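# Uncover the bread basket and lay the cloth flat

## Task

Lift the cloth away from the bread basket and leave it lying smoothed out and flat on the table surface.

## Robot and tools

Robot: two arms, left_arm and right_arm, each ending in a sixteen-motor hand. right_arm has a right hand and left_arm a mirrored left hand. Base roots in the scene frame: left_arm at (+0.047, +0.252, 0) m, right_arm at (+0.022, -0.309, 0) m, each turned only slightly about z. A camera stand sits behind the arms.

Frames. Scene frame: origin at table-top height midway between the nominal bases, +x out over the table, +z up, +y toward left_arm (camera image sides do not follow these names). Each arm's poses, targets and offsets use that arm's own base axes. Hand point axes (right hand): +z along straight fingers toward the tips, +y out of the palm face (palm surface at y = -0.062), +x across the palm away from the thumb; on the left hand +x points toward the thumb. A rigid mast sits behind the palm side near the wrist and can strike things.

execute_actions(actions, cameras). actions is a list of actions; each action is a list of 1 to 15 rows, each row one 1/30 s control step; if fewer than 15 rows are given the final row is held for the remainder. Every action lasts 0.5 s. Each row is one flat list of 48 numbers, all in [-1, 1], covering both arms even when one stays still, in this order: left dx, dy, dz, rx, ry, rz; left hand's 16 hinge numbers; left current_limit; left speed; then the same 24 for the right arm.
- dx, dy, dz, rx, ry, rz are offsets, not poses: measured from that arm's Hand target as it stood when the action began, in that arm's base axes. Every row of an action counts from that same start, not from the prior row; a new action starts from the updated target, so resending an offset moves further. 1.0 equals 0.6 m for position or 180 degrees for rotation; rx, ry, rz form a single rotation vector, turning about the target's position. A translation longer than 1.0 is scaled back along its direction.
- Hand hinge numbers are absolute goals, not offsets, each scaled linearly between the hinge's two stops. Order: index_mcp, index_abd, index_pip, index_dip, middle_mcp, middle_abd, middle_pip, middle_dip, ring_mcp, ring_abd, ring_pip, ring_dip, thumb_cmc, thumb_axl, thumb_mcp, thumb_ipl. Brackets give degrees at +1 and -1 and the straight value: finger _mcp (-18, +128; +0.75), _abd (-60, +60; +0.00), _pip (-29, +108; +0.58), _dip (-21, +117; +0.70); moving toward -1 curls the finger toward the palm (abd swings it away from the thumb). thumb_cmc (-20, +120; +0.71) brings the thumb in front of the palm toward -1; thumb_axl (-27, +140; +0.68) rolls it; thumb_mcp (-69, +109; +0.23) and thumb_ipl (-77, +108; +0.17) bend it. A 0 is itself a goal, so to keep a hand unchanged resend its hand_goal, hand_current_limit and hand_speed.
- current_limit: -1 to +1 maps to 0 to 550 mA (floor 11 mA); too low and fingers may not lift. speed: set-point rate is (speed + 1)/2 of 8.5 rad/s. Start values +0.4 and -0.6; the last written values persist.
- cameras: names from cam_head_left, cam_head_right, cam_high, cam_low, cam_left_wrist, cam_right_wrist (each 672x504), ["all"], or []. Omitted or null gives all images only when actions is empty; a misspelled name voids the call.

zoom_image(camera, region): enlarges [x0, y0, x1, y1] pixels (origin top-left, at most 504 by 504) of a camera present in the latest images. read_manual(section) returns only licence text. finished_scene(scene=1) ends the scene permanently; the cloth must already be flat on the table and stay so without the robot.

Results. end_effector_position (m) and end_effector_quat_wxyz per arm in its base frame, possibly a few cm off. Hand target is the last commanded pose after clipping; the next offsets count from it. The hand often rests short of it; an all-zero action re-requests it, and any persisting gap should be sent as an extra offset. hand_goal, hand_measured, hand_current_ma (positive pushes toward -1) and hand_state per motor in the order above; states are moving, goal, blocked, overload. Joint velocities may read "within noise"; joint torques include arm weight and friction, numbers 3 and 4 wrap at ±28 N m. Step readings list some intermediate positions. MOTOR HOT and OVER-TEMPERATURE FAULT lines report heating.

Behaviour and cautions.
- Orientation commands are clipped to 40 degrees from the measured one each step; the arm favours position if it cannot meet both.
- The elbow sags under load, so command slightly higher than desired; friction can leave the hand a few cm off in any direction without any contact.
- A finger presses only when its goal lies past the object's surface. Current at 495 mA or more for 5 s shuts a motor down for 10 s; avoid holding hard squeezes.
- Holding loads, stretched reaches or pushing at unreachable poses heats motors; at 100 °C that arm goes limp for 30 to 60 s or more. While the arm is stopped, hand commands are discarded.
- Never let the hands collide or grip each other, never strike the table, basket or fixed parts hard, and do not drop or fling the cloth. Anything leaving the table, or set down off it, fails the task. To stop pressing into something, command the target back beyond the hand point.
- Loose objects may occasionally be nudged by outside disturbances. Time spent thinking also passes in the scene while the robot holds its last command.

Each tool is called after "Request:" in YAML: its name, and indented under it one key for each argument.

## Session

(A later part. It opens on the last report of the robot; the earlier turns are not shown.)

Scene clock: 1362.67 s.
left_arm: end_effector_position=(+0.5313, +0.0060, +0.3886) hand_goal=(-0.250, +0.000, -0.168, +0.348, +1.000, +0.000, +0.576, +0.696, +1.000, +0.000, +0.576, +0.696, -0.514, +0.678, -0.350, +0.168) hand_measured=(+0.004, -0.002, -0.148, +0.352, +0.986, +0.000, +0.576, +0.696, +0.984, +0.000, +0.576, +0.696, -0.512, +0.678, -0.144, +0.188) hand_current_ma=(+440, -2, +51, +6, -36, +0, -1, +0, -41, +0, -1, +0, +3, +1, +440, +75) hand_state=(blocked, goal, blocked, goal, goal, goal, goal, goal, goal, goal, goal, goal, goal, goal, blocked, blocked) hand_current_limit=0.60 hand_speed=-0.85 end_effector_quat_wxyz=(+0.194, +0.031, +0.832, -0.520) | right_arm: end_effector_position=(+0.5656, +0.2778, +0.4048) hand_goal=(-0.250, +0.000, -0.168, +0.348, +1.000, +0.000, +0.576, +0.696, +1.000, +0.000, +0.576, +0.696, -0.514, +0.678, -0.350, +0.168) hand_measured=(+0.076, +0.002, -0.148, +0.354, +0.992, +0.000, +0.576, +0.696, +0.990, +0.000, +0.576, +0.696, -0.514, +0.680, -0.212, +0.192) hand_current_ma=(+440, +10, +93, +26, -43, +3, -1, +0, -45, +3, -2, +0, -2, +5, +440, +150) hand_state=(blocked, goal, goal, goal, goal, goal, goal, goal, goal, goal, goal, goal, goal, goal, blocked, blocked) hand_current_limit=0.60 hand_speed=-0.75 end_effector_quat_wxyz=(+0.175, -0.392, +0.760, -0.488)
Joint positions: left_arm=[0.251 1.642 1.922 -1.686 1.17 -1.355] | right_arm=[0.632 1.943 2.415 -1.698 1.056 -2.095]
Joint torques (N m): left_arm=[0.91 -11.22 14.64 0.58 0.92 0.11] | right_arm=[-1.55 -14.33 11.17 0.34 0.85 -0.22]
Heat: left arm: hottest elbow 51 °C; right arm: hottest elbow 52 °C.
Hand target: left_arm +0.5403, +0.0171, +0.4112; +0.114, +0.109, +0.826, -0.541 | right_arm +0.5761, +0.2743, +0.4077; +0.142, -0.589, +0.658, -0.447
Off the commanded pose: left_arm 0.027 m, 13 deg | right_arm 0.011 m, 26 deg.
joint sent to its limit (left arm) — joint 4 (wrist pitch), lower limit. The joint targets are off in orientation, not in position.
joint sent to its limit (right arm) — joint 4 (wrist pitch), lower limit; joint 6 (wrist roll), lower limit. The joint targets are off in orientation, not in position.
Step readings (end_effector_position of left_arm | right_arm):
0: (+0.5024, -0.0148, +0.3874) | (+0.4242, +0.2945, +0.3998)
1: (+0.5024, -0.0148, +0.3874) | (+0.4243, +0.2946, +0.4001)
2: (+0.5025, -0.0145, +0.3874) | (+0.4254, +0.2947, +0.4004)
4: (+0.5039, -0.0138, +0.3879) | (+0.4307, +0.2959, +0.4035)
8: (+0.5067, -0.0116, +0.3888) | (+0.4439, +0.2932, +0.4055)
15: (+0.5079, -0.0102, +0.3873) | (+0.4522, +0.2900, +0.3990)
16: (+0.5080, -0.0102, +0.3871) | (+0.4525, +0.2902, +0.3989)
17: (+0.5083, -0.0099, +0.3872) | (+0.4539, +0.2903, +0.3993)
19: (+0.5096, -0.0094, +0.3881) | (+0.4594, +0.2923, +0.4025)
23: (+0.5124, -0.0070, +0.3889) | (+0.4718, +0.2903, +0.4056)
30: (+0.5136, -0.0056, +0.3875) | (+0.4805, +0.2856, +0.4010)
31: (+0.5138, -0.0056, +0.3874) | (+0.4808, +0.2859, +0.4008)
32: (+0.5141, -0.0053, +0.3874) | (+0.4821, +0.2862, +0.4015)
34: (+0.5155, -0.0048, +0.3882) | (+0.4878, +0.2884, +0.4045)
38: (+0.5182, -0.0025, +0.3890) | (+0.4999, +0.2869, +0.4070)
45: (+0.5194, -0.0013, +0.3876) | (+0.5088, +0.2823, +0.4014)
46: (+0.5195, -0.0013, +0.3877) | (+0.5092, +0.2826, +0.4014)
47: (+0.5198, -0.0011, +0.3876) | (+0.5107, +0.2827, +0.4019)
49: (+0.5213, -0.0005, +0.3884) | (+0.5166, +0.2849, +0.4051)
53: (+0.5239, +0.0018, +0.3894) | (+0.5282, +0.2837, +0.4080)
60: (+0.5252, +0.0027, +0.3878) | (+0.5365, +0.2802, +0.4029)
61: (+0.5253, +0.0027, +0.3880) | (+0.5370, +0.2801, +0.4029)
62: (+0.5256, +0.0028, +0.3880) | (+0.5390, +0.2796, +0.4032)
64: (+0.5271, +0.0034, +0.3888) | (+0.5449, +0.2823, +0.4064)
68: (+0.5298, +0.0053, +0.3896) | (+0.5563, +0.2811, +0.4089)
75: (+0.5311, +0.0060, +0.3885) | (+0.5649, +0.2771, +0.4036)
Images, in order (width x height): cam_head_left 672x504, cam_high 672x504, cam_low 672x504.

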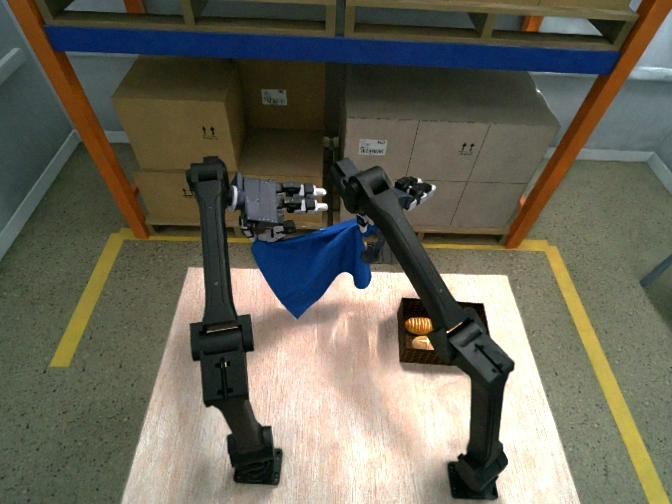

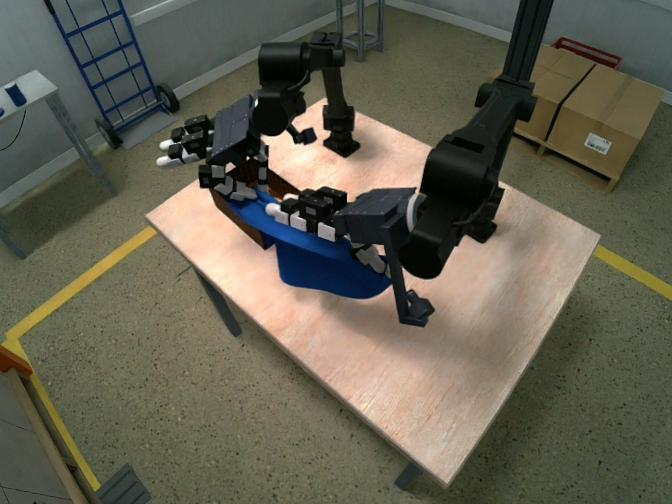

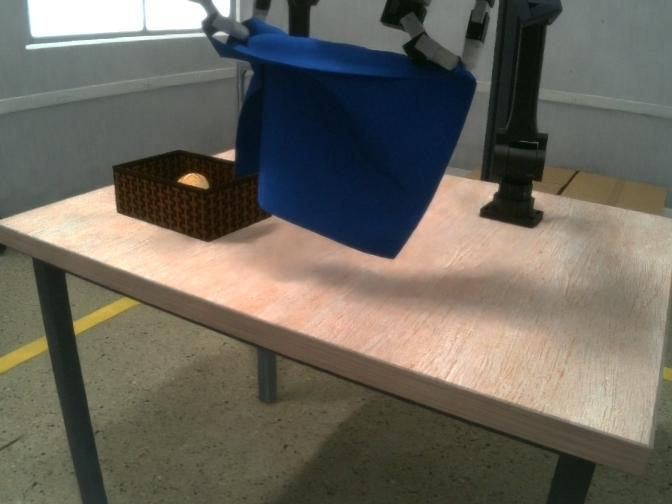

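Request:
execute_actions:
  actions:
    - [[0,0.0056,-0.0167,0,0,0,-0.25,0,-0.168,0.348,1,0,0.576,0.696,1,0,0.576,0.696,-0.514,0.678,-0.35,0.168,0.6,-0.85,0,-0.0056,-0.05,0,0,0,-0.25,0,-0.168,0.348,1,0,0.576,0.696,1,0,0.576,0.696,-0.514,0.678,-0.35,0.168,0.6,-0.75]]
    - [[0,0.0056,-0.0167,0,0,0,-0.25,0,-0.168,0.348,1,0,0.576,0.696,1,0,0.576,0.696,-0.514,0.678,-0.35,0.168,0.6,-0.85,0,-0.0056,-0.05,0,0,0,-0.25,0,-0.168,0.348,1,0,0.576,0.696,1,0,0.576,0.696,-0.514,0.678,-0.35,0.168,0.6,-0.75]]
    - [[0,0.0056,-0.0167,0,0,0,-0.25,0,-0.168,0.348,1,0,0.576,0.696,1,0,0.576,0.696,-0.514,0.678,-0.35,0.168,0.6,-0.85,0,-0.0056,-0.05,0,0,0,-0.25,0,-0.168,0.348,1,0,0.576,0.696,1,0,0.576,0.696,-0.514,0.678,-0.35,0.168,0.6,-0.75]]
  cameras: ["cam_head_left","cam_high","cam_low"]

Request:
zoom_image:
  camera: "cam_low"
  region: [220, 50, 540, 290]

Request:
zoom_image:
  camera: "cam_head_left"
  region: [220, 200, 420, 350]

Scene clock: 1393.10 s.
left_arm: end_effector_position=(+0.5391, +0.0137, +0.3840) hand_goal=(-0.250, +0.000, -0.168, +0.348, +1.000, +0.000, +0.576, +0.696, +1.000, +0.000, +0.576, +0.696, -0.514, +0.678, -0.350, +0.168) hand_measured=(+0.004, -0.002, -0.142, +0.354, +0.986, +0.000, +0.576, +0.696, +0.984, +0.000, +0.576, +0.696, -0.510, +0.678, -0.148, +0.188) hand_current_ma=(+440, -2, +67, +9, -36, +0, -1, +0, -41, +0, -1, +0, +5, +1, +440, +75) hand_state=(blocked, goal, blocked, goal, goal, goal, goal, goal, goal, goal, goal, goal, goal, goal, blocked, blocked) hand_current_limit=0.60 hand_speed=-0.85 end_effector_quat_wxyz=(+0.208, +0.049, +0.831, -0.513) | right_arm: end_effector_position=(+0.5668, +0.2774, +0.3360) hand_goal=(-0.250, +0.000, -0.168, +0.348, +1.000, +0.000, +0.576, +0.696, +1.000, +0.000, +0.576, +0.696, -0.514, +0.678, -0.350, +0.168) hand_measured=(+0.074, +0.008, -0.146, +0.354, +0.992, +0.000, +0.576, +0.696, +0.990, +0.000, +0.576, +0.696, -0.514, +0.680, -0.212, +0.194) hand_current_ma=(+440, +31, +100, +30, -43, +3, -1, +0, -45, +3, -2, +0, -1, +7, +440, +160) hand_state=(blocked, goal, blocked, goal, goal, goal, goal, goal, goal, goal, goal, goal, goal, goal, blocked, blocked) hand_current_limit=0.60 hand_speed=-0.75 end_effector_quat_wxyz=(+0.110, -0.429, +0.755, -0.484)
Joint positions: left_arm=[0.261 1.653 1.922 -1.686 1.17 -1.293] | right_arm=[0.622 1.984 2.31 -1.698 1.027 -2.095]
Joint torques (N m): left_arm=[1.44 -11.46 9.02 0.55 0.7 0.16] | right_arm=[-2.08 -15.56 7.62 0.09 1.12 -0.23]
Heat: left arm: hottest elbow 50 °C; right arm: hottest elbow 57 °C.
Hand target: left_arm +0.5403, +0.0272, +0.3811; +0.114, +0.109, +0.826, -0.541 | right_arm +0.5761, +0.2644, +0.3178; +0.142, -0.589, +0.658, -0.448
Off the commanded pose: left_arm 0.014 m, 13 deg | right_arm 0.024 m, 22 deg.
joint sent to its limit (left arm) — joint 4 (wrist pitch), lower limit. The joint targets are off in orientation, not in position.
joint sent to its limit (right arm) — joint 4 (wrist pitch), lower limit; joint 6 (wrist roll), lower limit. The joint targets are off in orientation, not in position.
Step readings (end_effector_position of left_arm | right_arm):
0: (+0.5313, +0.0060, +0.3886) | (+0.5656, +0.2778, +0.4048)
1: (+0.5313, +0.0060, +0.3886) | (+0.5655, +0.2778, +0.4048)
2: (+0.5314, +0.0060, +0.3886) | (+0.5653, +0.2783, +0.4045)
4: (+0.5317, +0.0063, +0.3884) | (+0.5649, +0.2793, +0.4038)
8: (+0.5325, +0.0082, +0.3881) | (+0.5650, +0.2798, +0.4026)
15: (+0.5332, +0.0092, +0.3874) | (+0.5654, +0.2792, +0.3998)
16: (+0.5333, +0.0092, +0.3874) | (+0.5655, +0.2793, +0.3991)
17: (+0.5336, +0.0093, +0.3873) | (+0.5651, +0.2794, +0.3971)
19: (+0.5340, +0.0096, +0.3873) | (+0.5645, +0.2789, +0.3916)
23: (+0.5350, +0.0109, +0.3867) | (+0.5648, +0.2776, +0.3761)
30: (+0.5362, +0.0114, +0.3856) | (+0.5677, +0.2786, +0.3620)
31: (+0.5363, +0.0115, +0.3854) | (+0.5678, +0.2785, +0.3616)
32: (+0.5365, +0.0117, +0.3855) | (+0.5675, +0.2784, +0.3603)
34: (+0.5370, +0.0120, +0.3853) | (+0.5670, +0.2777, +0.3569)
38: (+0.5379, +0.0131, +0.3851) | (+0.5655, +0.2768, +0.3457)
45: (+0.5390, +0.0137, +0.3840) | (+0.5666, +0.2777, +0.3358)
Images, in order (width x height): cam_head_left 672x504, cam_high 672x504, cam_low 672x504.

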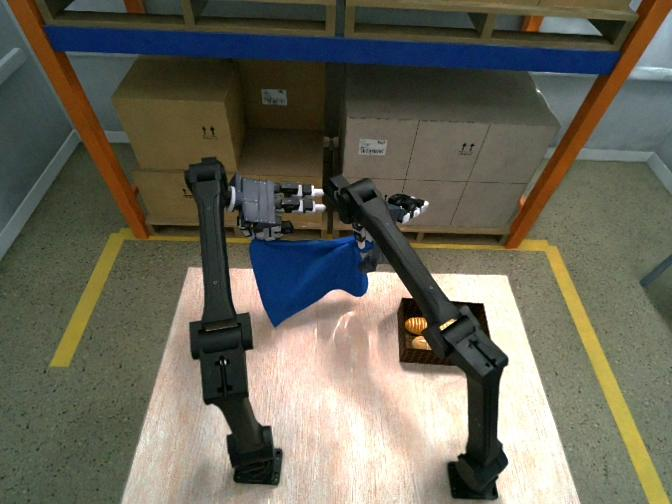

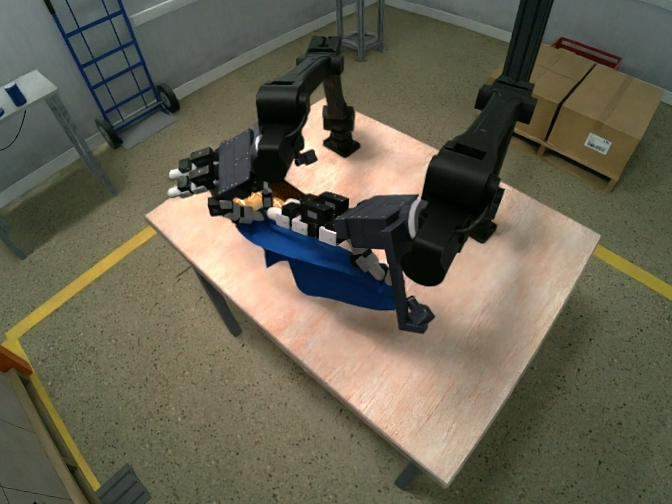

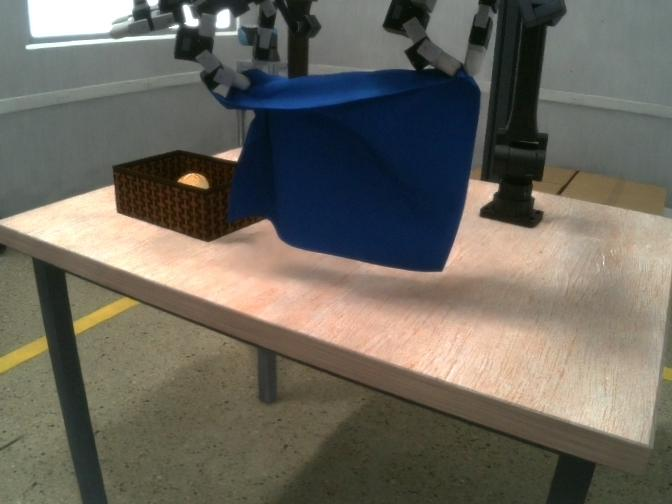

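Scaled by 1.575 from the camera's 672x504 image, which has a finer 960x720 frame.

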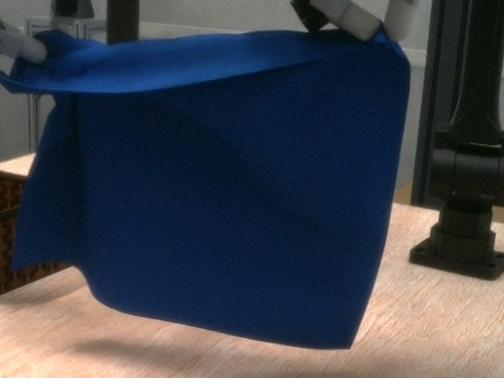

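Scaled by 2.520 from the camera's 672x504 image, which has a finer 960x720 frame.

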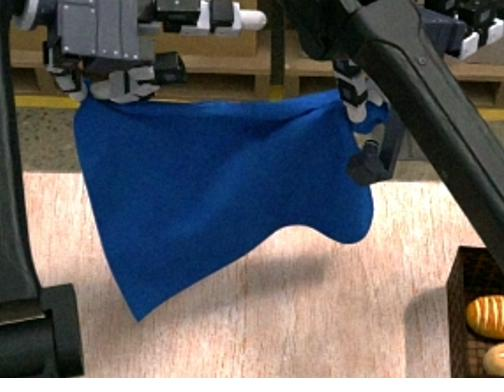

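Request:
execute_actions:
  actions:
    - [[0,0.0042,-0.0225,0,0,0,-0.25,0,-0.168,0.348,1,0,0.576,0.696,1,0,0.576,0.696,-0.514,0.678,-0.35,0.168,0.6,-0.85,0,0.0042,-0.033,0,0,0,-0.25,0,-0.168,0.348,1,0,0.576,0.696,1,0,0.576,0.696,-0.514,0.678,-0.35,0.168,0.6,-0.75]]
    - [[0,0.0042,-0.0225,0,0,0,-0.25,0,-0.168,0.348,1,0,0.576,0.696,1,0,0.576,0.696,-0.514,0.678,-0.35,0.168,0.6,-0.85,0,0.0042,-0.033,0,0,0,-0.25,0,-0.168,0.348,1,0,0.576,0.696,1,0,0.576,0.696,-0.514,0.678,-0.35,0.168,0.6,-0.75]]
    - [[-0.05,0.0042,-0.0465,0,0,0,-0.25,0,-0.168,0.348,1,0,0.576,0.696,1,0,0.576,0.696,-0.514,0.678,-0.35,0.168,0.6,-0.85,-0.04,0.0042,-0.0365,0,0,0,-0.25,0,-0.168,0.348,1,0,0.576,0.696,1,0,0.576,0.696,-0.514,0.678,-0.35,0.168,0.6,-0.75]]
    - [[-0.05,0.0042,-0.0465,0,0,0,-0.25,0,-0.168,0.348,1,0,0.576,0.696,1,0,0.576,0.696,-0.514,0.678,-0.35,0.168,0.6,-0.85,-0.04,0.0042,-0.0365,0,0,0,-0.25,0,-0.168,0.348,1,0,0.576,0.696,1,0,0.576,0.696,-0.514,0.678,-0.35,0.168,0.6,-0.75]]
    - [[-0.05,0.0042,-0.0465,0,0,0,-0.25,0,-0.168,0.348,1,0,0.576,0.696,1,0,0.576,0.696,-0.514,0.678,-0.35,0.168,0.6,-0.85,-0.04,0.0042,-0.0365,0,0,0,-0.25,0,-0.168,0.348,1,0,0.576,0.696,1,0,0.576,0.696,-0.514,0.678,-0.35,0.168,0.6,-0.75]]
  cameras: ["cam_head_left","cam_high","cam_low"]

Request:
zoom_image:
  camera: "cam_low"
  region: [220, 80, 540, 320]

Request:
zoom_image:
  camera: "cam_head_left"
  region: [220, 220, 420, 370]

Scene clock: 1410.37 s.
left_arm: end_effector_position=(+0.4557, +0.0290, +0.2645) hand_goal=(-0.250, +0.000, -0.168, +0.348, +1.000, +0.000, +0.576, +0.696, +1.000, +0.000, +0.576, +0.696, -0.514, +0.678, -0.350, +0.168) hand_measured=(+0.004, -0.008, -0.136, +0.356, +0.986, +0.000, +0.576, +0.696, +0.984, +0.000, +0.576, +0.696, -0.510, +0.680, -0.154, +0.188) hand_current_ma=(+440, -15, +91, +17, -36, +0, -1, +0, -41, +0, -1, +0, +8, +2, +440, +75) hand_state=(blocked, goal, blocked, goal, goal, goal, goal, goal, goal, goal, goal, goal, goal, goal, blocked, blocked) hand_current_limit=0.60 hand_speed=-0.85 end_effector_quat_wxyz=(+0.166, +0.064, +0.846, -0.503) | right_arm: end_effector_position=(+0.5403, +0.2859, +0.2507) hand_goal=(-0.250, +0.000, -0.168, +0.348, +1.000, +0.000, +0.576, +0.696, +1.000, +0.000, +0.576, +0.696, -0.514, +0.678, -0.350, +0.168) hand_measured=(+0.066, +0.014, -0.142, +0.358, +0.990, +0.000, +0.576, +0.696, +0.990, +0.000, +0.576, +0.696, -0.514, +0.680, -0.212, +0.198) hand_current_ma=(+440, +58, +125, +44, -45, +3, -2, +0, -45, +3, -2, +0, +3, +12, +440, +193) hand_state=(blocked, goal, blocked, goal, goal, goal, goal, goal, goal, goal, goal, goal, goal, goal, blocked, blocked) hand_current_limit=0.60 hand_speed=-0.75 end_effector_quat_wxyz=(+0.047, -0.479, +0.737, -0.474)
Joint positions: left_arm=[0.326 1.519 1.467 -1.688 1.108 -0.987] | right_arm=[0.65 1.986 2.096 -1.641 0.992 -2.094]
Joint torques (N m): left_arm=[1.49 -11.28 8.2 0.09 0.52 0.13] | right_arm=[-1.26 -18.2 10.37 -0.13 1.13 -0.14]
Heat: left arm: hottest elbow 48 °C; right arm: hottest elbow 55 °C.
Hand target: left_arm +0.4503, +0.0397, +0.2704; +0.114, +0.109, +0.826, -0.541 | right_arm +0.5484, +0.2821, +0.2645; +0.056, -0.469, +0.741, -0.477 (last step not sent: back at the drive's target)
Off the commanded pose: left_arm 0.013 m, 9 deg | right_arm 0.054 m, 19 deg.
led back after a hold (right arm): the arm was led back toward your command in small steps, so it may still be short of it.
led back after a hold (left arm): the arm was led back toward your command in small steps, so it may still be short of it.
joint sent to its limit (left arm) — joint 4 (wrist pitch), lower limit. The joint targets are off in orientation, not in position.
Step readings (end_effector_position of left_arm | right_arm):
0: (+0.5392, +0.0137, +0.3840) | (+0.5668, +0.2774, +0.3360)
1: (+0.5392, +0.0137, +0.3840) | (+0.5668, +0.2774, +0.3360)
2: (+0.5393, +0.0137, +0.3837) | (+0.5667, +0.2773, +0.3357)
4: (+0.5392, +0.0139, +0.3817) | (+0.5663, +0.2771, +0.3341)
8: (+0.5388, +0.0145, +0.3749) | (+0.5659, +0.2772, +0.3286)
15: (+0.5404, +0.0156, +0.3701) | (+0.5674, +0.2782, +0.3195)
16: (+0.5405, +0.0156, +0.3701) | (+0.5675, +0.2783, +0.3187)
17: (+0.5405, +0.0156, +0.3694) | (+0.5674, +0.2782, +0.3179) HELD (not all sent) right_arm
19: (+0.5402, +0.0157, +0.3668) | (+0.5671, +0.2784, +0.3170)
23: (+0.5395, +0.0167, +0.3599) | (+0.5658, +0.2776, +0.3127)
30: (+0.5406, +0.0174, +0.3566) | (+0.5659, +0.2777, +0.3021)
31: (+0.5404, +0.0174, +0.3558) | (+0.5659, +0.2777, +0.3015) HELD (not all sent) right_arm
32: (+0.5394, +0.0172, +0.3527) | (+0.5659, +0.2777, +0.3013) HELD (not all sent) right_arm
34: (+0.5317, +0.0165, +0.3431) | (+0.5656, +0.2781, +0.3009) HELD (not all sent) left_arm right_arm
38: (+0.5290, +0.0165, +0.3334) | (+0.5655, +0.2782, +0.3008)
42: (+0.5224, +0.0163, +0.3253) | (+0.5630, +0.2775, +0.2922) HELD (not all sent) right_arm
45: (+0.5175, +0.0179, +0.3185) | (+0.5601, +0.2783, +0.2857)
46: (+0.5166, +0.0188, +0.3164) | (+0.5593, +0.2786, +0.2841) HELD (not all sent) right_arm
47: (+0.5146, +0.0192, +0.3135) | (+0.5589, +0.2791, +0.2837) HELD (not all sent) right_arm
49: (+0.5048, +0.0200, +0.3043) | (+0.5582, +0.2804, +0.2836) HELD (not all sent) right_arm
53: (+0.4892, +0.0226, +0.2901) | (+0.5569, +0.2826, +0.2830) HELD (not all sent) right_arm
60: (+0.4862, +0.0244, +0.2907) | (+0.5487, +0.2822, +0.2652)
61: (+0.4857, +0.0243, +0.2905) | (+0.5459, +0.2815, +0.2594) HELD (not all sent) right_arm
62: (+0.4838, +0.0240, +0.2890) | (+0.5434, +0.2816, +0.2550) HELD (not all sent) right_arm
64: (+0.4742, +0.0229, +0.2815) | (+0.5412, +0.2842, +0.2508) HELD (not all sent) right_arm
68: (+0.4580, +0.0249, +0.2657) | (+0.5404, +0.2859, +0.2508) HELD (not all sent) right_arm
75: (+0.4557, +0.0291, +0.2619) | (+0.5403, +0.2859, +0.2507) HELD (not all sent) right_arm
HELD (not all sent) left_arm: steps 34 to 35.
HELD (not all sent) right_arm: steps 17, 31 to 37, 42 to 43, 46 to 53 and 61 to 75.
pose unreachable (left arm): on one or more control steps of this call, first in action 2 (counted from 0), this arm could not follow its commanded pose, so it was not sent that pose on those steps. It may still have moved: this result reports where it is.
cause: moving toward the commanded pose would bring a part of the arm too close to another arm (a part of this arm just beyond joint 6 (wrist roll) and a part of the right arm just beyond its joint 4 (wrist pitch), at the place that arm was heading or pushing toward when its own hold began).
pose unreachable (right arm): on one or more control steps of this call, first in action 1 (counted from 0), this arm could not follow its commanded pose, so it was not sent that pose on those steps. It may still have moved: this result reports where it is.
cause: moving toward the commanded pose would bring a part of the arm too close to another arm (a part of this arm just beyond joint 4 (wrist pitch) and a part of the left arm just beyond its joint 6 (wrist roll), 26 mm apart when this arm was first held).
Images, in order (width x height): cam_head_left 672x504, cam_high 672x504, cam_low 672x504.

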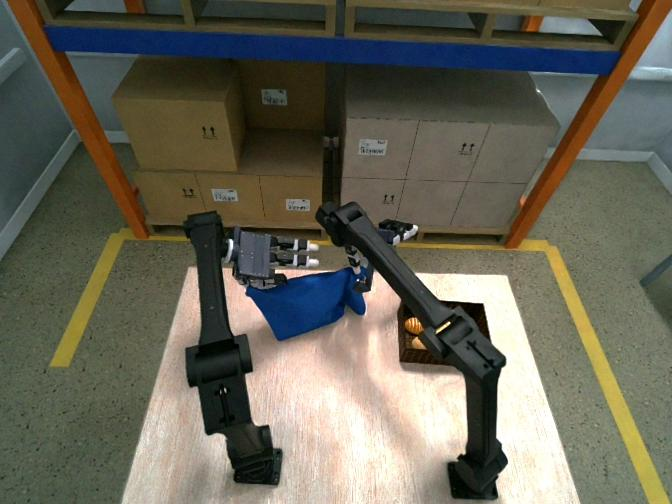

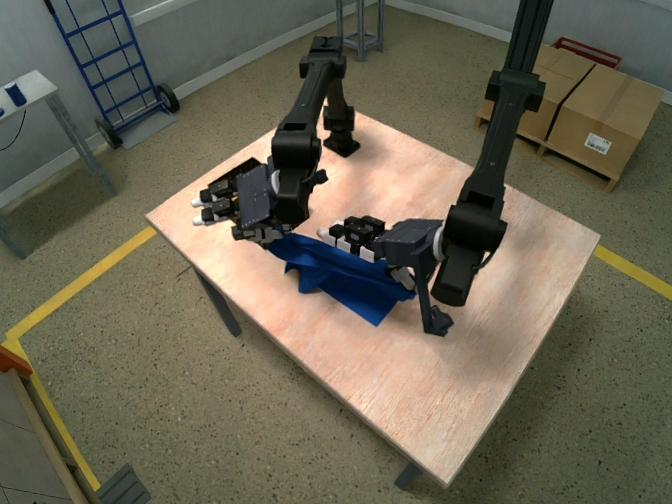

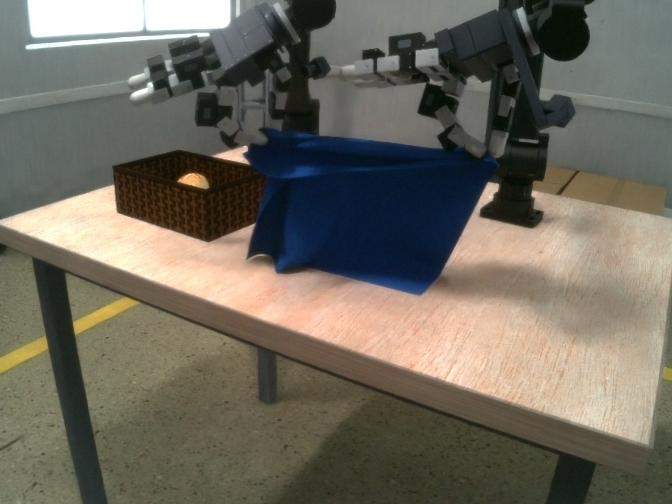

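Scaled by 1.575 from the camera's 672x504 image, which has a finer 960x720 frame.

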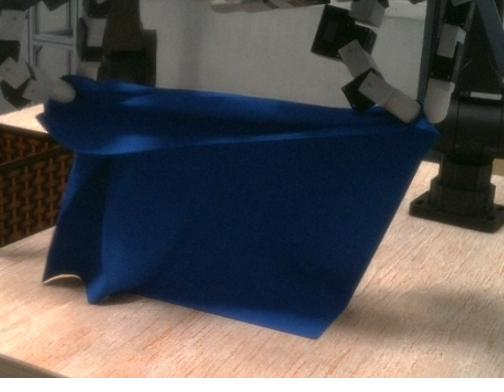

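Scaled by 2.520 from the camera's 672x504 image, which has a finer 960x720 frame.

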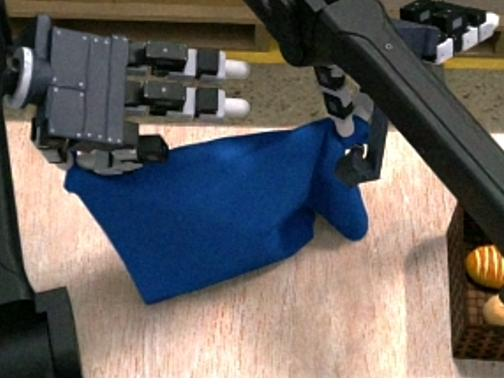

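Request:
execute_actions:
  actions:
    - [[0,0,0,0,0,0,-0.25,0,-0.168,0.348,1,0,-0.883,-0.609,1,0,-0.883,-0.609,-0.514,0.678,-0.35,0.168,0.6,-0.4,0,0,0,0,0,0,-0.25,0,-0.168,0.348,1,0,-0.883,-0.609,1,0,-0.883,-0.609,-0.514,0.678,-0.35,0.168,0.6,-0.4]]
    - [[0,0,0,0,0,0,-0.25,0,-0.168,0.348,1,0,-0.883,-0.609,1,0,-0.883,-0.609,-0.514,0.678,-0.35,0.168,0.6,-0.4,0,0,0,0,0,0,-0.25,0,-0.168,0.348,1,0,-0.883,-0.609,1,0,-0.883,-0.609,-0.514,0.678,-0.35,0.168,0.6,-0.4]]
    - [[-0.02,0.0042,-0.02,0,0,0,-0.25,0,-0.168,0.348,1,0,-0.883,-0.609,1,0,-0.883,-0.609,-0.514,0.678,-0.35,0.168,0.6,-0.75,-0.037,0.0042,-0.0363,0,0,0,-0.25,0,-0.168,0.348,1,0,-0.883,-0.609,1,0,-0.883,-0.609,-0.514,0.678,-0.35,0.168,0.6,-0.75]]
    - [[-0.04,0.0042,-0.0397,0,0,0,-0.25,0,-0.168,0.348,1,0,-0.883,-0.609,1,0,-0.883,-0.609,-0.514,0.678,-0.35,0.168,0.6,-0.75,-0.037,0.0042,-0.0363,0,0,0,-0.25,0,-0.168,0.348,1,0,-0.883,-0.609,1,0,-0.883,-0.609,-0.514,0.678,-0.35,0.168,0.6,-0.75]]
  cameras: ["cam_head_left","cam_high","cam_low"]

Request:
zoom_image:
  camera: "cam_low"
  region: [220, 80, 540, 320]

Request:
zoom_image:
  camera: "cam_head_left"
  region: [220, 220, 420, 370]

Scene clock: 1438.07 s.
left_arm: end_effector_position=(+0.4191, +0.0356, +0.2290) hand_goal=(-0.250, +0.000, -0.168, +0.348, +1.000, +0.000, -0.882, -0.608, +1.000, +0.000, -0.882, -0.608, -0.514, +0.678, -0.350, +0.168) hand_measured=(+0.004, -0.008, -0.136, +0.356, +0.986, +0.000, -0.878, -0.604, +0.986, +0.000, -0.878, -0.604, -0.510, +0.680, -0.154, +0.188) hand_current_ma=(+440, -15, +91, +17, -31, +0, +7, +5, -34, +0, +6, +5, +8, +2, +440, +75) hand_state=(blocked, goal, blocked, goal, goal, goal, goal, goal, goal, goal, goal, goal, goal, goal, blocked, blocked) hand_current_limit=0.60 hand_speed=-0.75 end_effector_quat_wxyz=(+0.157, +0.068, +0.850, -0.499) | right_arm: end_effector_position=(+0.5024, +0.2939, +0.2107) hand_goal=(-0.250, +0.000, -0.168, +0.348, +1.000, +0.000, -0.882, -0.608, +1.000, +0.000, -0.882, -0.608, -0.514, +0.678, -0.350, +0.168) hand_measured=(+0.066, +0.014, -0.142, +0.358, +0.990, +0.000, -0.878, -0.604, +0.990, +0.000, -0.878, -0.604, -0.514, +0.680, -0.212, +0.198) hand_current_ma=(+440, +58, +126, +47, -45, +3, +22, +14, -45, +3, +22, +14, +4, +12, +440, +193) hand_state=(blocked, goal, blocked, goal, goal, goal, goal, goal, goal, goal, goal, goal, goal, goal, blocked, blocked) hand_current_limit=0.60 hand_speed=-0.75 end_effector_quat_wxyz=(+0.048, -0.477, +0.738, -0.474)
Joint positions: left_arm=[0.364 1.471 1.32 -1.688 1.082 -0.884] | right_arm=[0.7 1.921 1.89 -1.577 0.993 -1.999]
Joint torques (N m): left_arm=[1.44 -10.29 7.99 -0.03 0.49 0.16] | right_arm=[-0.5 -17.67 7.23 0.23 1.07 -0.12]
Heat: left arm: hottest elbow 47 °C; right arm: hottest elbow 57 °C.
Hand target: left_arm +0.4143, +0.0449, +0.2345; +0.114, +0.109, +0.826, -0.541 | right_arm +0.5039, +0.2871, +0.2210; +0.056, -0.469, +0.741, -0.477
Off the commanded pose: left_arm 0.012 m, 9 deg | right_arm 0.012 m, 1 deg.
joint sent to its limit (left arm) — joint 4 (wrist pitch), lower limit. The joint targets are off in orientation, not in position.
Step readings (end_effector_position of left_arm | right_arm):
0: (+0.4557, +0.0290, +0.2645) | (+0.5403, +0.2859, +0.2507)
1: (+0.4557, +0.0290, +0.2645) | (+0.5403, +0.2859, +0.2507)
2: (+0.4557, +0.0290, +0.2645) | (+0.5403, +0.2859, +0.2507)
4: (+0.4557, +0.0290, +0.2645) | (+0.5403, +0.2859, +0.2507)
8: (+0.4558, +0.0290, +0.2645) | (+0.5403, +0.2859, +0.2507)
15: (+0.4558, +0.0291, +0.2645) | (+0.5403, +0.2859, +0.2507)
16: (+0.4558, +0.0291, +0.2645) | (+0.5403, +0.2859, +0.2507)
17: (+0.4558, +0.0291, +0.2645) | (+0.5403, +0.2859, +0.2507)
19: (+0.4558, +0.0291, +0.2645) | (+0.5403, +0.2859, +0.2507)
23: (+0.4558, +0.0291, +0.2645) | (+0.5403, +0.2859, +0.2507)
30: (+0.4558, +0.0291, +0.2645) | (+0.5403, +0.2859, +0.2507)
31: (+0.4556, +0.0291, +0.2642) | (+0.5404, +0.2860, +0.2507)
32: (+0.4549, +0.0291, +0.2634) | (+0.5404, +0.2861, +0.2504)
34: (+0.4510, +0.0287, +0.2600) | (+0.5381, +0.2859, +0.2470)
38: (+0.4444, +0.0298, +0.2527) | (+0.5288, +0.2858, +0.2362)
45: (+0.4435, +0.0323, +0.2510) | (+0.5251, +0.2905, +0.2290)
46: (+0.4432, +0.0324, +0.2507) | (+0.5251, +0.2904, +0.2285)
47: (+0.4417, +0.0321, +0.2494) | (+0.5245, +0.2899, +0.2272)
49: (+0.4341, +0.0313, +0.2434) | (+0.5183, +0.2874, +0.2233)
53: (+0.4205, +0.0321, +0.2308) | (+0.5062, +0.2876, +0.2149)
60: (+0.4189, +0.0356, +0.2279) | (+0.5023, +0.2938, +0.2091)
Images, in order (width x height): cam_head_left 672x504, cam_high 672x504, cam_low 672x504.

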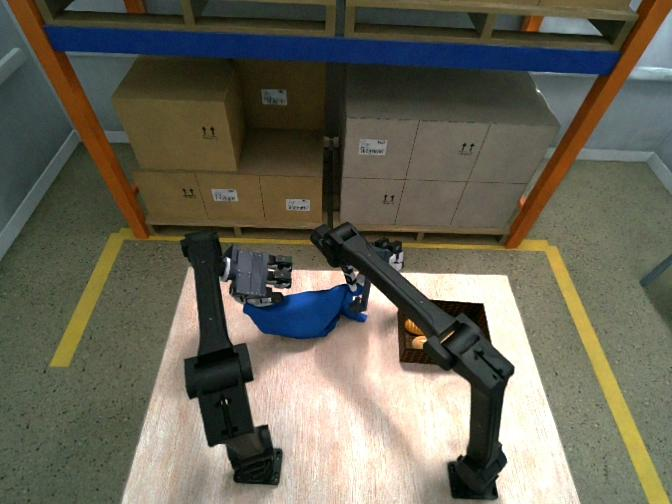

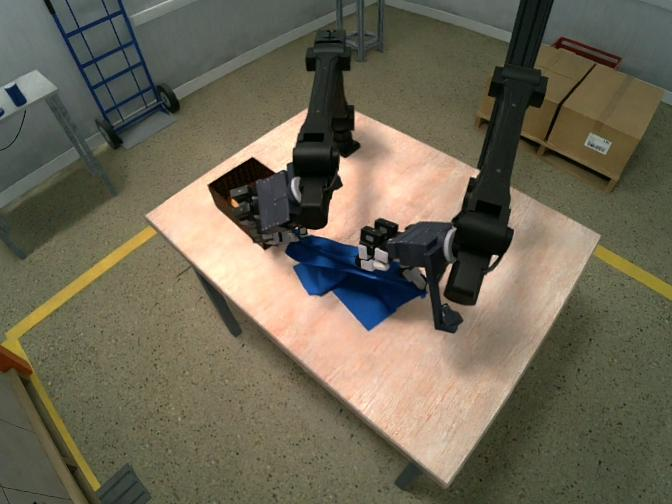

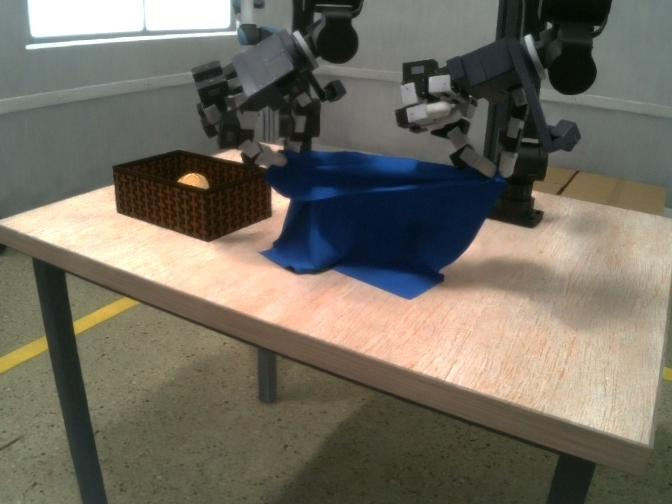

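Scaled by 1.575 from the camera's 672x504 image, which has a finer 960x720 frame.

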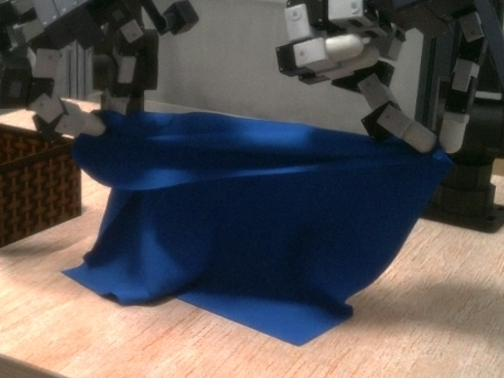

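Scaled by 2.520 from the camera's 672x504 image, which has a finer 960x720 frame.

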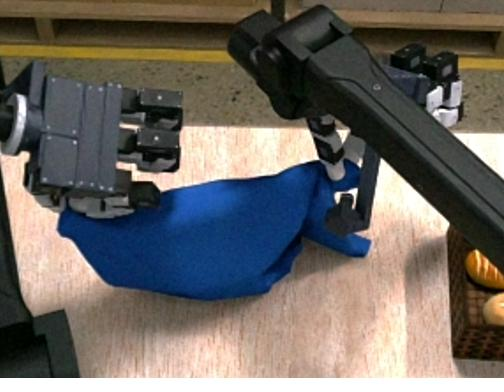

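Request:
execute_actions:
  actions:
    - [[-0.048,0.002,-0.0373,0,0,0,-0.25,0,-0.168,0.348,1,0,-0.883,-0.609,1,0,-0.883,-0.609,-0.514,0.678,-0.35,0.168,0.6,-0.75,-0.046,0.002,-0.0325,0,0,0,-0.25,0,-0.168,0.348,1,0,-0.883,-0.609,1,0,-0.883,-0.609,-0.514,0.678,-0.35,0.168,0.6,-0.75]]
    - [[-0.048,0.002,-0.0373,0,0,0,-0.25,0,-0.168,0.348,1,0,-0.883,-0.609,1,0,-0.883,-0.609,-0.514,0.678,-0.35,0.168,0.6,-0.75,-0.046,0.002,-0.0325,0,0,0,-0.25,0,-0.168,0.348,1,0,-0.883,-0.609,1,0,-0.883,-0.609,-0.514,0.678,-0.35,0.168,0.6,-0.75]]
    - [[-0.048,0.002,-0.0373,0,0,0,-0.25,0,-0.168,0.348,1,0,-0.883,-0.609,1,0,-0.883,-0.609,-0.514,0.678,-0.35,0.168,0.6,-0.75,-0.046,0.002,-0.0325,0,0,0,-0.25,0,-0.168,0.348,1,0,-0.883,-0.609,1,0,-0.883,-0.609,-0.514,0.678,-0.35,0.168,0.6,-0.75]]
    - [[-0.048,0.002,-0.0373,0,0,0,-0.25,0,-0.168,0.348,1,0,-0.883,-0.609,1,0,-0.883,-0.609,-0.514,0.678,-0.35,0.168,0.6,-0.75,-0.046,0.002,-0.0325,0,0,0,-0.25,0,-0.168,0.348,1,0,-0.883,-0.609,1,0,-0.883,-0.609,-0.514,0.678,-0.35,0.168,0.6,-0.75]]
  cameras: ["cam_head_left","cam_high","cam_low"]

Request:
zoom_image:
  camera: "cam_low"
  region: [220, 100, 540, 340]

Request:
zoom_image:
  camera: "cam_head_left"
  region: [220, 250, 420, 400]

Scene clock: 1451.90 s.
left_arm: end_effector_position=(+0.3026, +0.0423, +0.1417) hand_goal=(-0.250, +0.000, -0.168, +0.348, +1.000, +0.000, -0.882, -0.608, +1.000, +0.000, -0.882, -0.608, -0.514, +0.678, -0.350, +0.168) hand_measured=(+0.004, -0.010, -0.134, +0.358, +0.988, +0.000, -0.878, -0.604, +0.986, +0.000, -0.878, -0.604, -0.510, +0.680, -0.154, +0.188) hand_current_ma=(+440, -19, +94, +18, -30, +0, +7, +5, -33, +0, +6, +5, +8, +2, +440, +75) hand_state=(blocked, goal, blocked, goal, goal, goal, goal, goal, goal, goal, goal, goal, goal, goal, blocked, blocked) hand_current_limit=0.60 hand_speed=-0.75 end_effector_quat_wxyz=(+0.138, +0.078, +0.857, -0.490) | right_arm: end_effector_position=(+0.3917, +0.2982, +0.1361) hand_goal=(-0.250, +0.000, -0.168, +0.348, +1.000, +0.000, -0.882, -0.608, +1.000, +0.000, -0.882, -0.608, -0.514, +0.678, -0.350, +0.168) hand_measured=(+0.066, +0.014, -0.140, +0.358, +0.990, +0.000, -0.878, -0.604, +0.990, +0.000, -0.878, -0.604, -0.512, +0.680, -0.212, +0.198) hand_current_ma=(+440, +58, +127, +49, -45, +3, +21, +14, -45, +3, +22, +14, +5, +12, +440, +193) hand_state=(blocked, goal, blocked, goal, goal, goal, goal, goal, goal, goal, goal, goal, goal, goal, blocked, blocked) hand_current_limit=0.60 hand_speed=-0.75 end_effector_quat_wxyz=(+0.051, -0.475, +0.739, -0.475)
Joint positions: left_arm=[0.5 1.326 0.927 -1.688 0.985 -0.607] | right_arm=[0.845 1.789 1.493 -1.526 0.975 -1.735]
Joint torques (N m): left_arm=[1.38 -6.89 7.17 -0.46 0.3 0.12] | right_arm=[-0.97 -15.03 6.45 -0.34 1.04 -0.14]
Heat: left arm: hottest elbow 46 °C; right arm: hottest elbow 54 °C.
Hand target: left_arm +0.2991, +0.0495, +0.1451; +0.114, +0.109, +0.826, -0.541 | right_arm +0.3937, +0.2919, +0.1429; +0.056, -0.468, +0.741, -0.478
Off the commanded pose: left_arm 0.009 m, 8 deg | right_arm 0.009 m, 1 deg.
joint sent to its limit (left arm) — joint 4 (wrist pitch), lower limit. The joint targets are off in orientation, not in position.
Step readings (end_effector_position of left_arm | right_arm):
0: (+0.4191, +0.0356, +0.2290) | (+0.5024, +0.2940, +0.2107)
1: (+0.4187, +0.0355, +0.2286) | (+0.5022, +0.2938, +0.2101)
2: (+0.4172, +0.0351, +0.2271) | (+0.5013, +0.2933, +0.2088)
4: (+0.4086, +0.0341, +0.2208) | (+0.4943, +0.2898, +0.2040)
8: (+0.3922, +0.0338, +0.2080) | (+0.4792, +0.2889, +0.1947)
15: (+0.3899, +0.0372, +0.2066) | (+0.4745, +0.2952, +0.1899)
16: (+0.3895, +0.0372, +0.2066) | (+0.4742, +0.2950, +0.1896)
17: (+0.3880, +0.0368, +0.2054) | (+0.4734, +0.2943, +0.1884)
19: (+0.3797, +0.0358, +0.1998) | (+0.4667, +0.2913, +0.1848)
23: (+0.3629, +0.0358, +0.1869) | (+0.4514, +0.2904, +0.1771)
30: (+0.3607, +0.0389, +0.1848) | (+0.4467, +0.2960, +0.1729)
31: (+0.3604, +0.0387, +0.1847) | (+0.4465, +0.2959, +0.1723)
32: (+0.3590, +0.0385, +0.1836) | (+0.4457, +0.2956, +0.1711)
34: (+0.3508, +0.0378, +0.1782) | (+0.4393, +0.2929, +0.1671)
38: (+0.3336, +0.0378, +0.1651) | (+0.4240, +0.2921, +0.1581)
45: (+0.3315, +0.0404, +0.1631) | (+0.4186, +0.2967, +0.1543)
46: (+0.3312, +0.0404, +0.1629) | (+0.4185, +0.2967, +0.1541)
47: (+0.3298, +0.0403, +0.1618) | (+0.4178, +0.2962, +0.1530)
49: (+0.3219, +0.0398, +0.1565) | (+0.4119, +0.2941, +0.1492)
53: (+0.3044, +0.0398, +0.1431) | (+0.3965, +0.2937, +0.1396)
60: (+0.3021, +0.0422, +0.1410) | (+0.3914, +0.2978, +0.1361)
Images, in order (width x height): cam_head_left 672x504, cam_high 672x504, cam_low 672x504.

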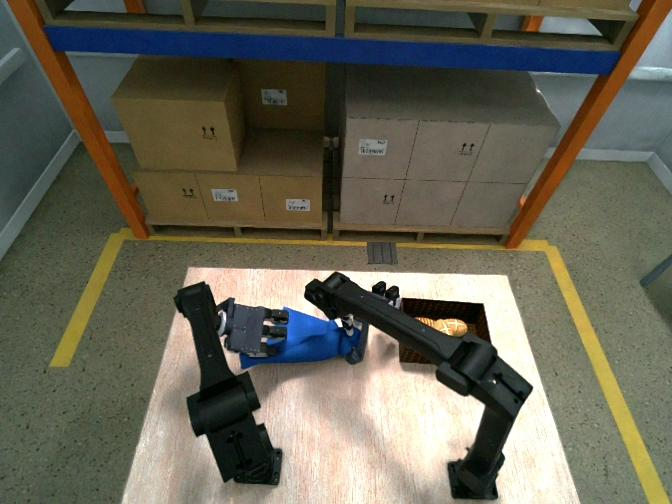

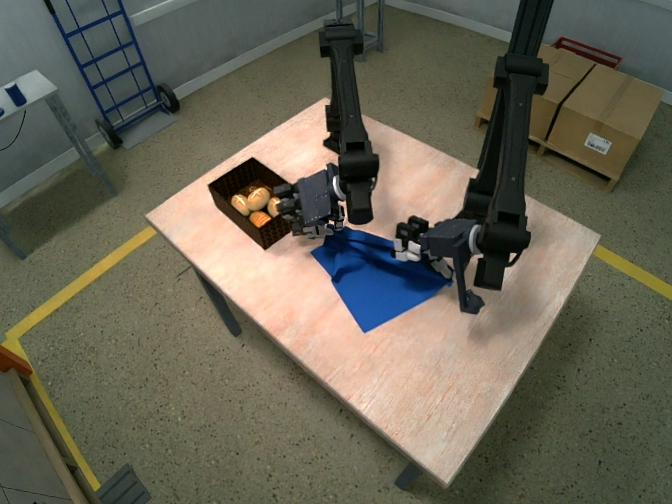

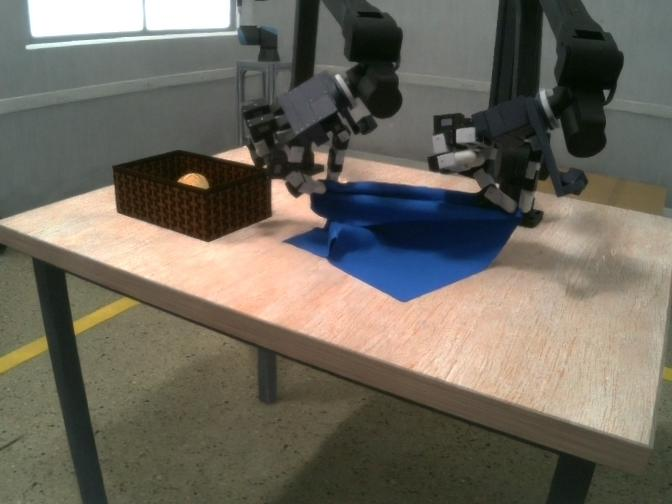

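Scaled by 1.575 from the camera's 672x504 image, which has a finer 960x720 frame.

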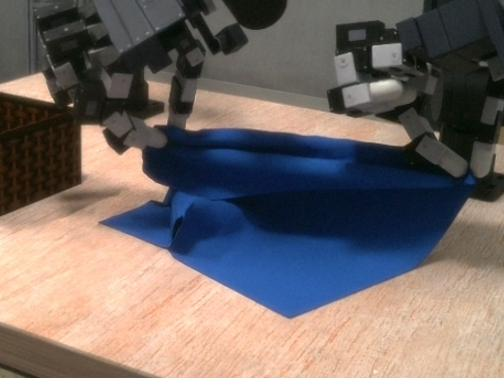

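Scaled by 2.520 from the camera's 672x504 image, which has a finer 960x720 frame.

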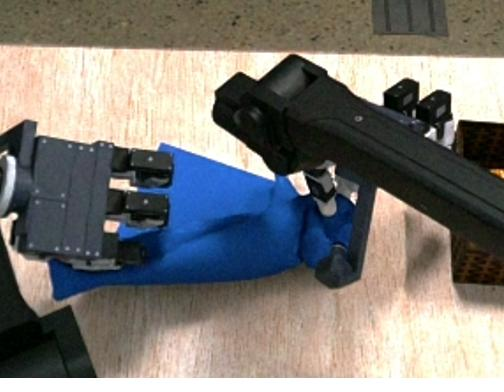

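Request:
execute_actions:
  actions:
    - [[-0.048,0.002,-0.038,0,0,0,-0.25,0,-0.168,0.348,1,0,-0.883,-0.609,1,0,-0.883,-0.609,-0.514,0.678,-0.35,0.168,0.6,-0.75,-0.046,0.002,-0.034,0,0,0,-0.25,0,-0.168,0.348,1,0,-0.883,-0.609,1,0,-0.883,-0.609,-0.514,0.678,-0.35,0.168,0.6,-0.75]]
    - [[-0.048,0.002,-0.038,0,0,0,-0.25,0,-0.168,0.348,1,0,-0.883,-0.609,1,0,-0.883,-0.609,-0.514,0.678,-0.35,0.168,0.6,-0.75,-0.046,0.002,-0.034,0,0,0,-0.25,0,-0.168,0.348,1,0,-0.883,-0.609,1,0,-0.883,-0.609,-0.514,0.678,-0.35,0.168,0.6,-0.75]]
  cameras: ["cam_high","cam_head_left","cam_low"]

Scene clock: 1477.20 s.
left_arm: end_effector_position=(+0.2443, +0.0457, +0.0964) hand_goal=(-0.250, +0.000, -0.168, +0.348, +1.000, +0.000, -0.882, -0.608, +1.000, +0.000, -0.882, -0.608, -0.514, +0.678, -0.350, +0.168) hand_measured=(+0.004, -0.014, -0.134, +0.358, +0.988, +0.000, -0.878, -0.604, +0.986, +0.000, -0.878, -0.604, -0.510, +0.680, -0.154, +0.188) hand_current_ma=(+440, -25, +94, +18, -30, +0, +7, +5, -32, +0, +6, +5, +8, +2, +440, +75) hand_state=(blocked, goal, blocked, goal, goal, goal, goal, goal, goal, goal, goal, goal, goal, goal, blocked, blocked) hand_current_limit=0.60 hand_speed=-0.75 end_effector_quat_wxyz=(+0.126, +0.084, +0.859, -0.490) | right_arm: end_effector_position=(+0.3371, +0.3007, +0.0985) hand_goal=(-0.250, +0.000, -0.168, +0.348, +1.000, +0.000, -0.882, -0.608, +1.000, +0.000, -0.882, -0.608, -0.514, +0.678, -0.350, +0.168) hand_measured=(+0.064, +0.016, -0.140, +0.358, +0.990, +0.000, -0.878, -0.604, +0.990, +0.000, -0.878, -0.604, -0.512, +0.680, -0.212, +0.200) hand_current_ma=(+440, +62, +127, +49, -45, +3, +21, +14, -45, +3, +22, +14, +5, +12, +440, +208) hand_state=(blocked, goal, blocked, goal, goal, goal, goal, goal, goal, goal, goal, goal, goal, goal, blocked, blocked) hand_current_limit=0.60 hand_speed=-0.75 end_effector_quat_wxyz=(+0.055, -0.472, +0.741, -0.474)
Joint positions: left_arm=[0.606 1.299 0.755 -1.688 0.903 -0.44] | right_arm=[0.933 1.761 1.343 -1.518 0.95 -1.584]
Joint torques (N m): left_arm=[1.26 -5.42 6.53 -0.73 0.19 0.12] | right_arm=[-0.97 -13.45 5.89 -0.66 0.96 -0.09]
Heat: left arm: hottest elbow 45 °C; right arm: hottest elbow 51 °C.
Hand target: left_arm +0.2415, +0.0520, +0.0995; +0.114, +0.109, +0.826, -0.541 | right_arm +0.3385, +0.2943, +0.1022; +0.057, -0.468, +0.741, -0.478
Off the commanded pose: left_arm 0.008 m, 8 deg | right_arm 0.008 m, 1 deg.
joint sent to its limit (left arm) — joint 4 (wrist pitch), lower limit. The joint targets are off in orientation, not in position.
Step readings (end_effector_position of left_arm | right_arm):
0: (+0.3027, +0.0423, +0.1417) | (+0.3918, +0.2982, +0.1360)
1: (+0.3024, +0.0424, +0.1414) | (+0.3916, +0.2980, +0.1358)
2: (+0.3009, +0.0424, +0.1400) | (+0.3907, +0.2976, +0.1347)
4: (+0.2930, +0.0421, +0.1342) | (+0.3849, +0.2954, +0.1307)
8: (+0.2752, +0.0417, +0.1207) | (+0.3690, +0.2949, +0.1203)
15: (+0.2729, +0.0439, +0.1186) | (+0.3636, +0.2989, +0.1171)
16: (+0.2727, +0.0440, +0.1185) | (+0.3636, +0.2988, +0.1168)
17: (+0.2712, +0.0441, +0.1173) | (+0.3628, +0.2986, +0.1157)
19: (+0.2636, +0.0442, +0.1119) | (+0.3573, +0.2971, +0.1117)
23: (+0.2459, +0.0435, +0.0989) | (+0.3414, +0.2965, +0.1013)
30: (+0.2436, +0.0455, +0.0964) | (+0.3367, +0.3003, +0.0986)
Images, in order (width x height): cam_head_left 672x504, cam_high 672x504, cam_low 672x504.

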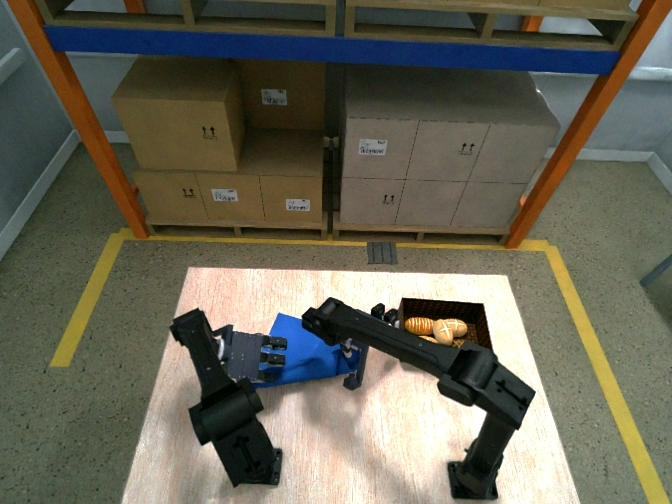

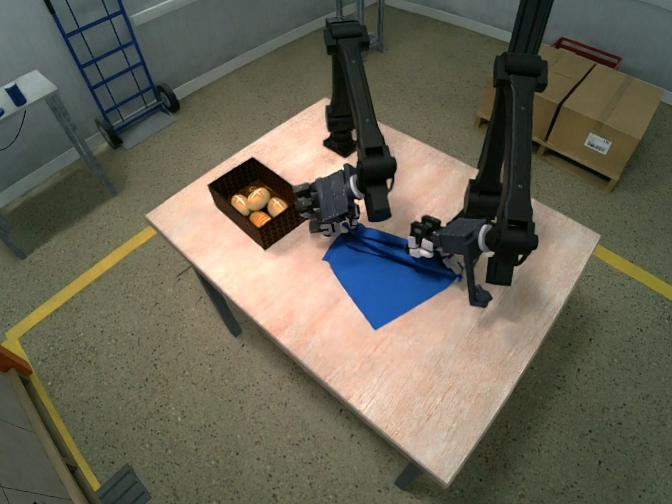

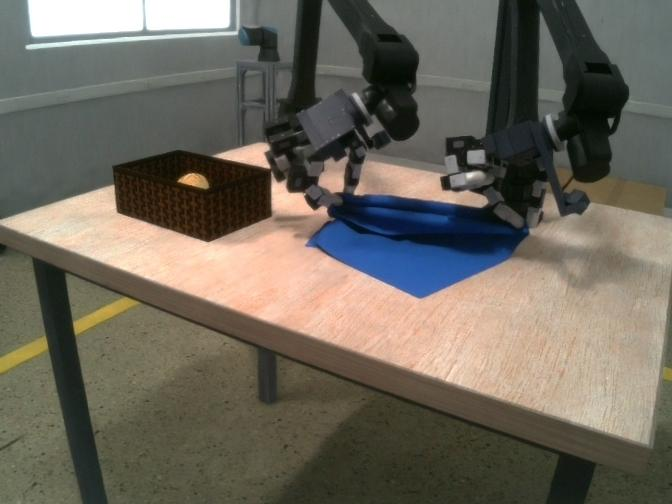

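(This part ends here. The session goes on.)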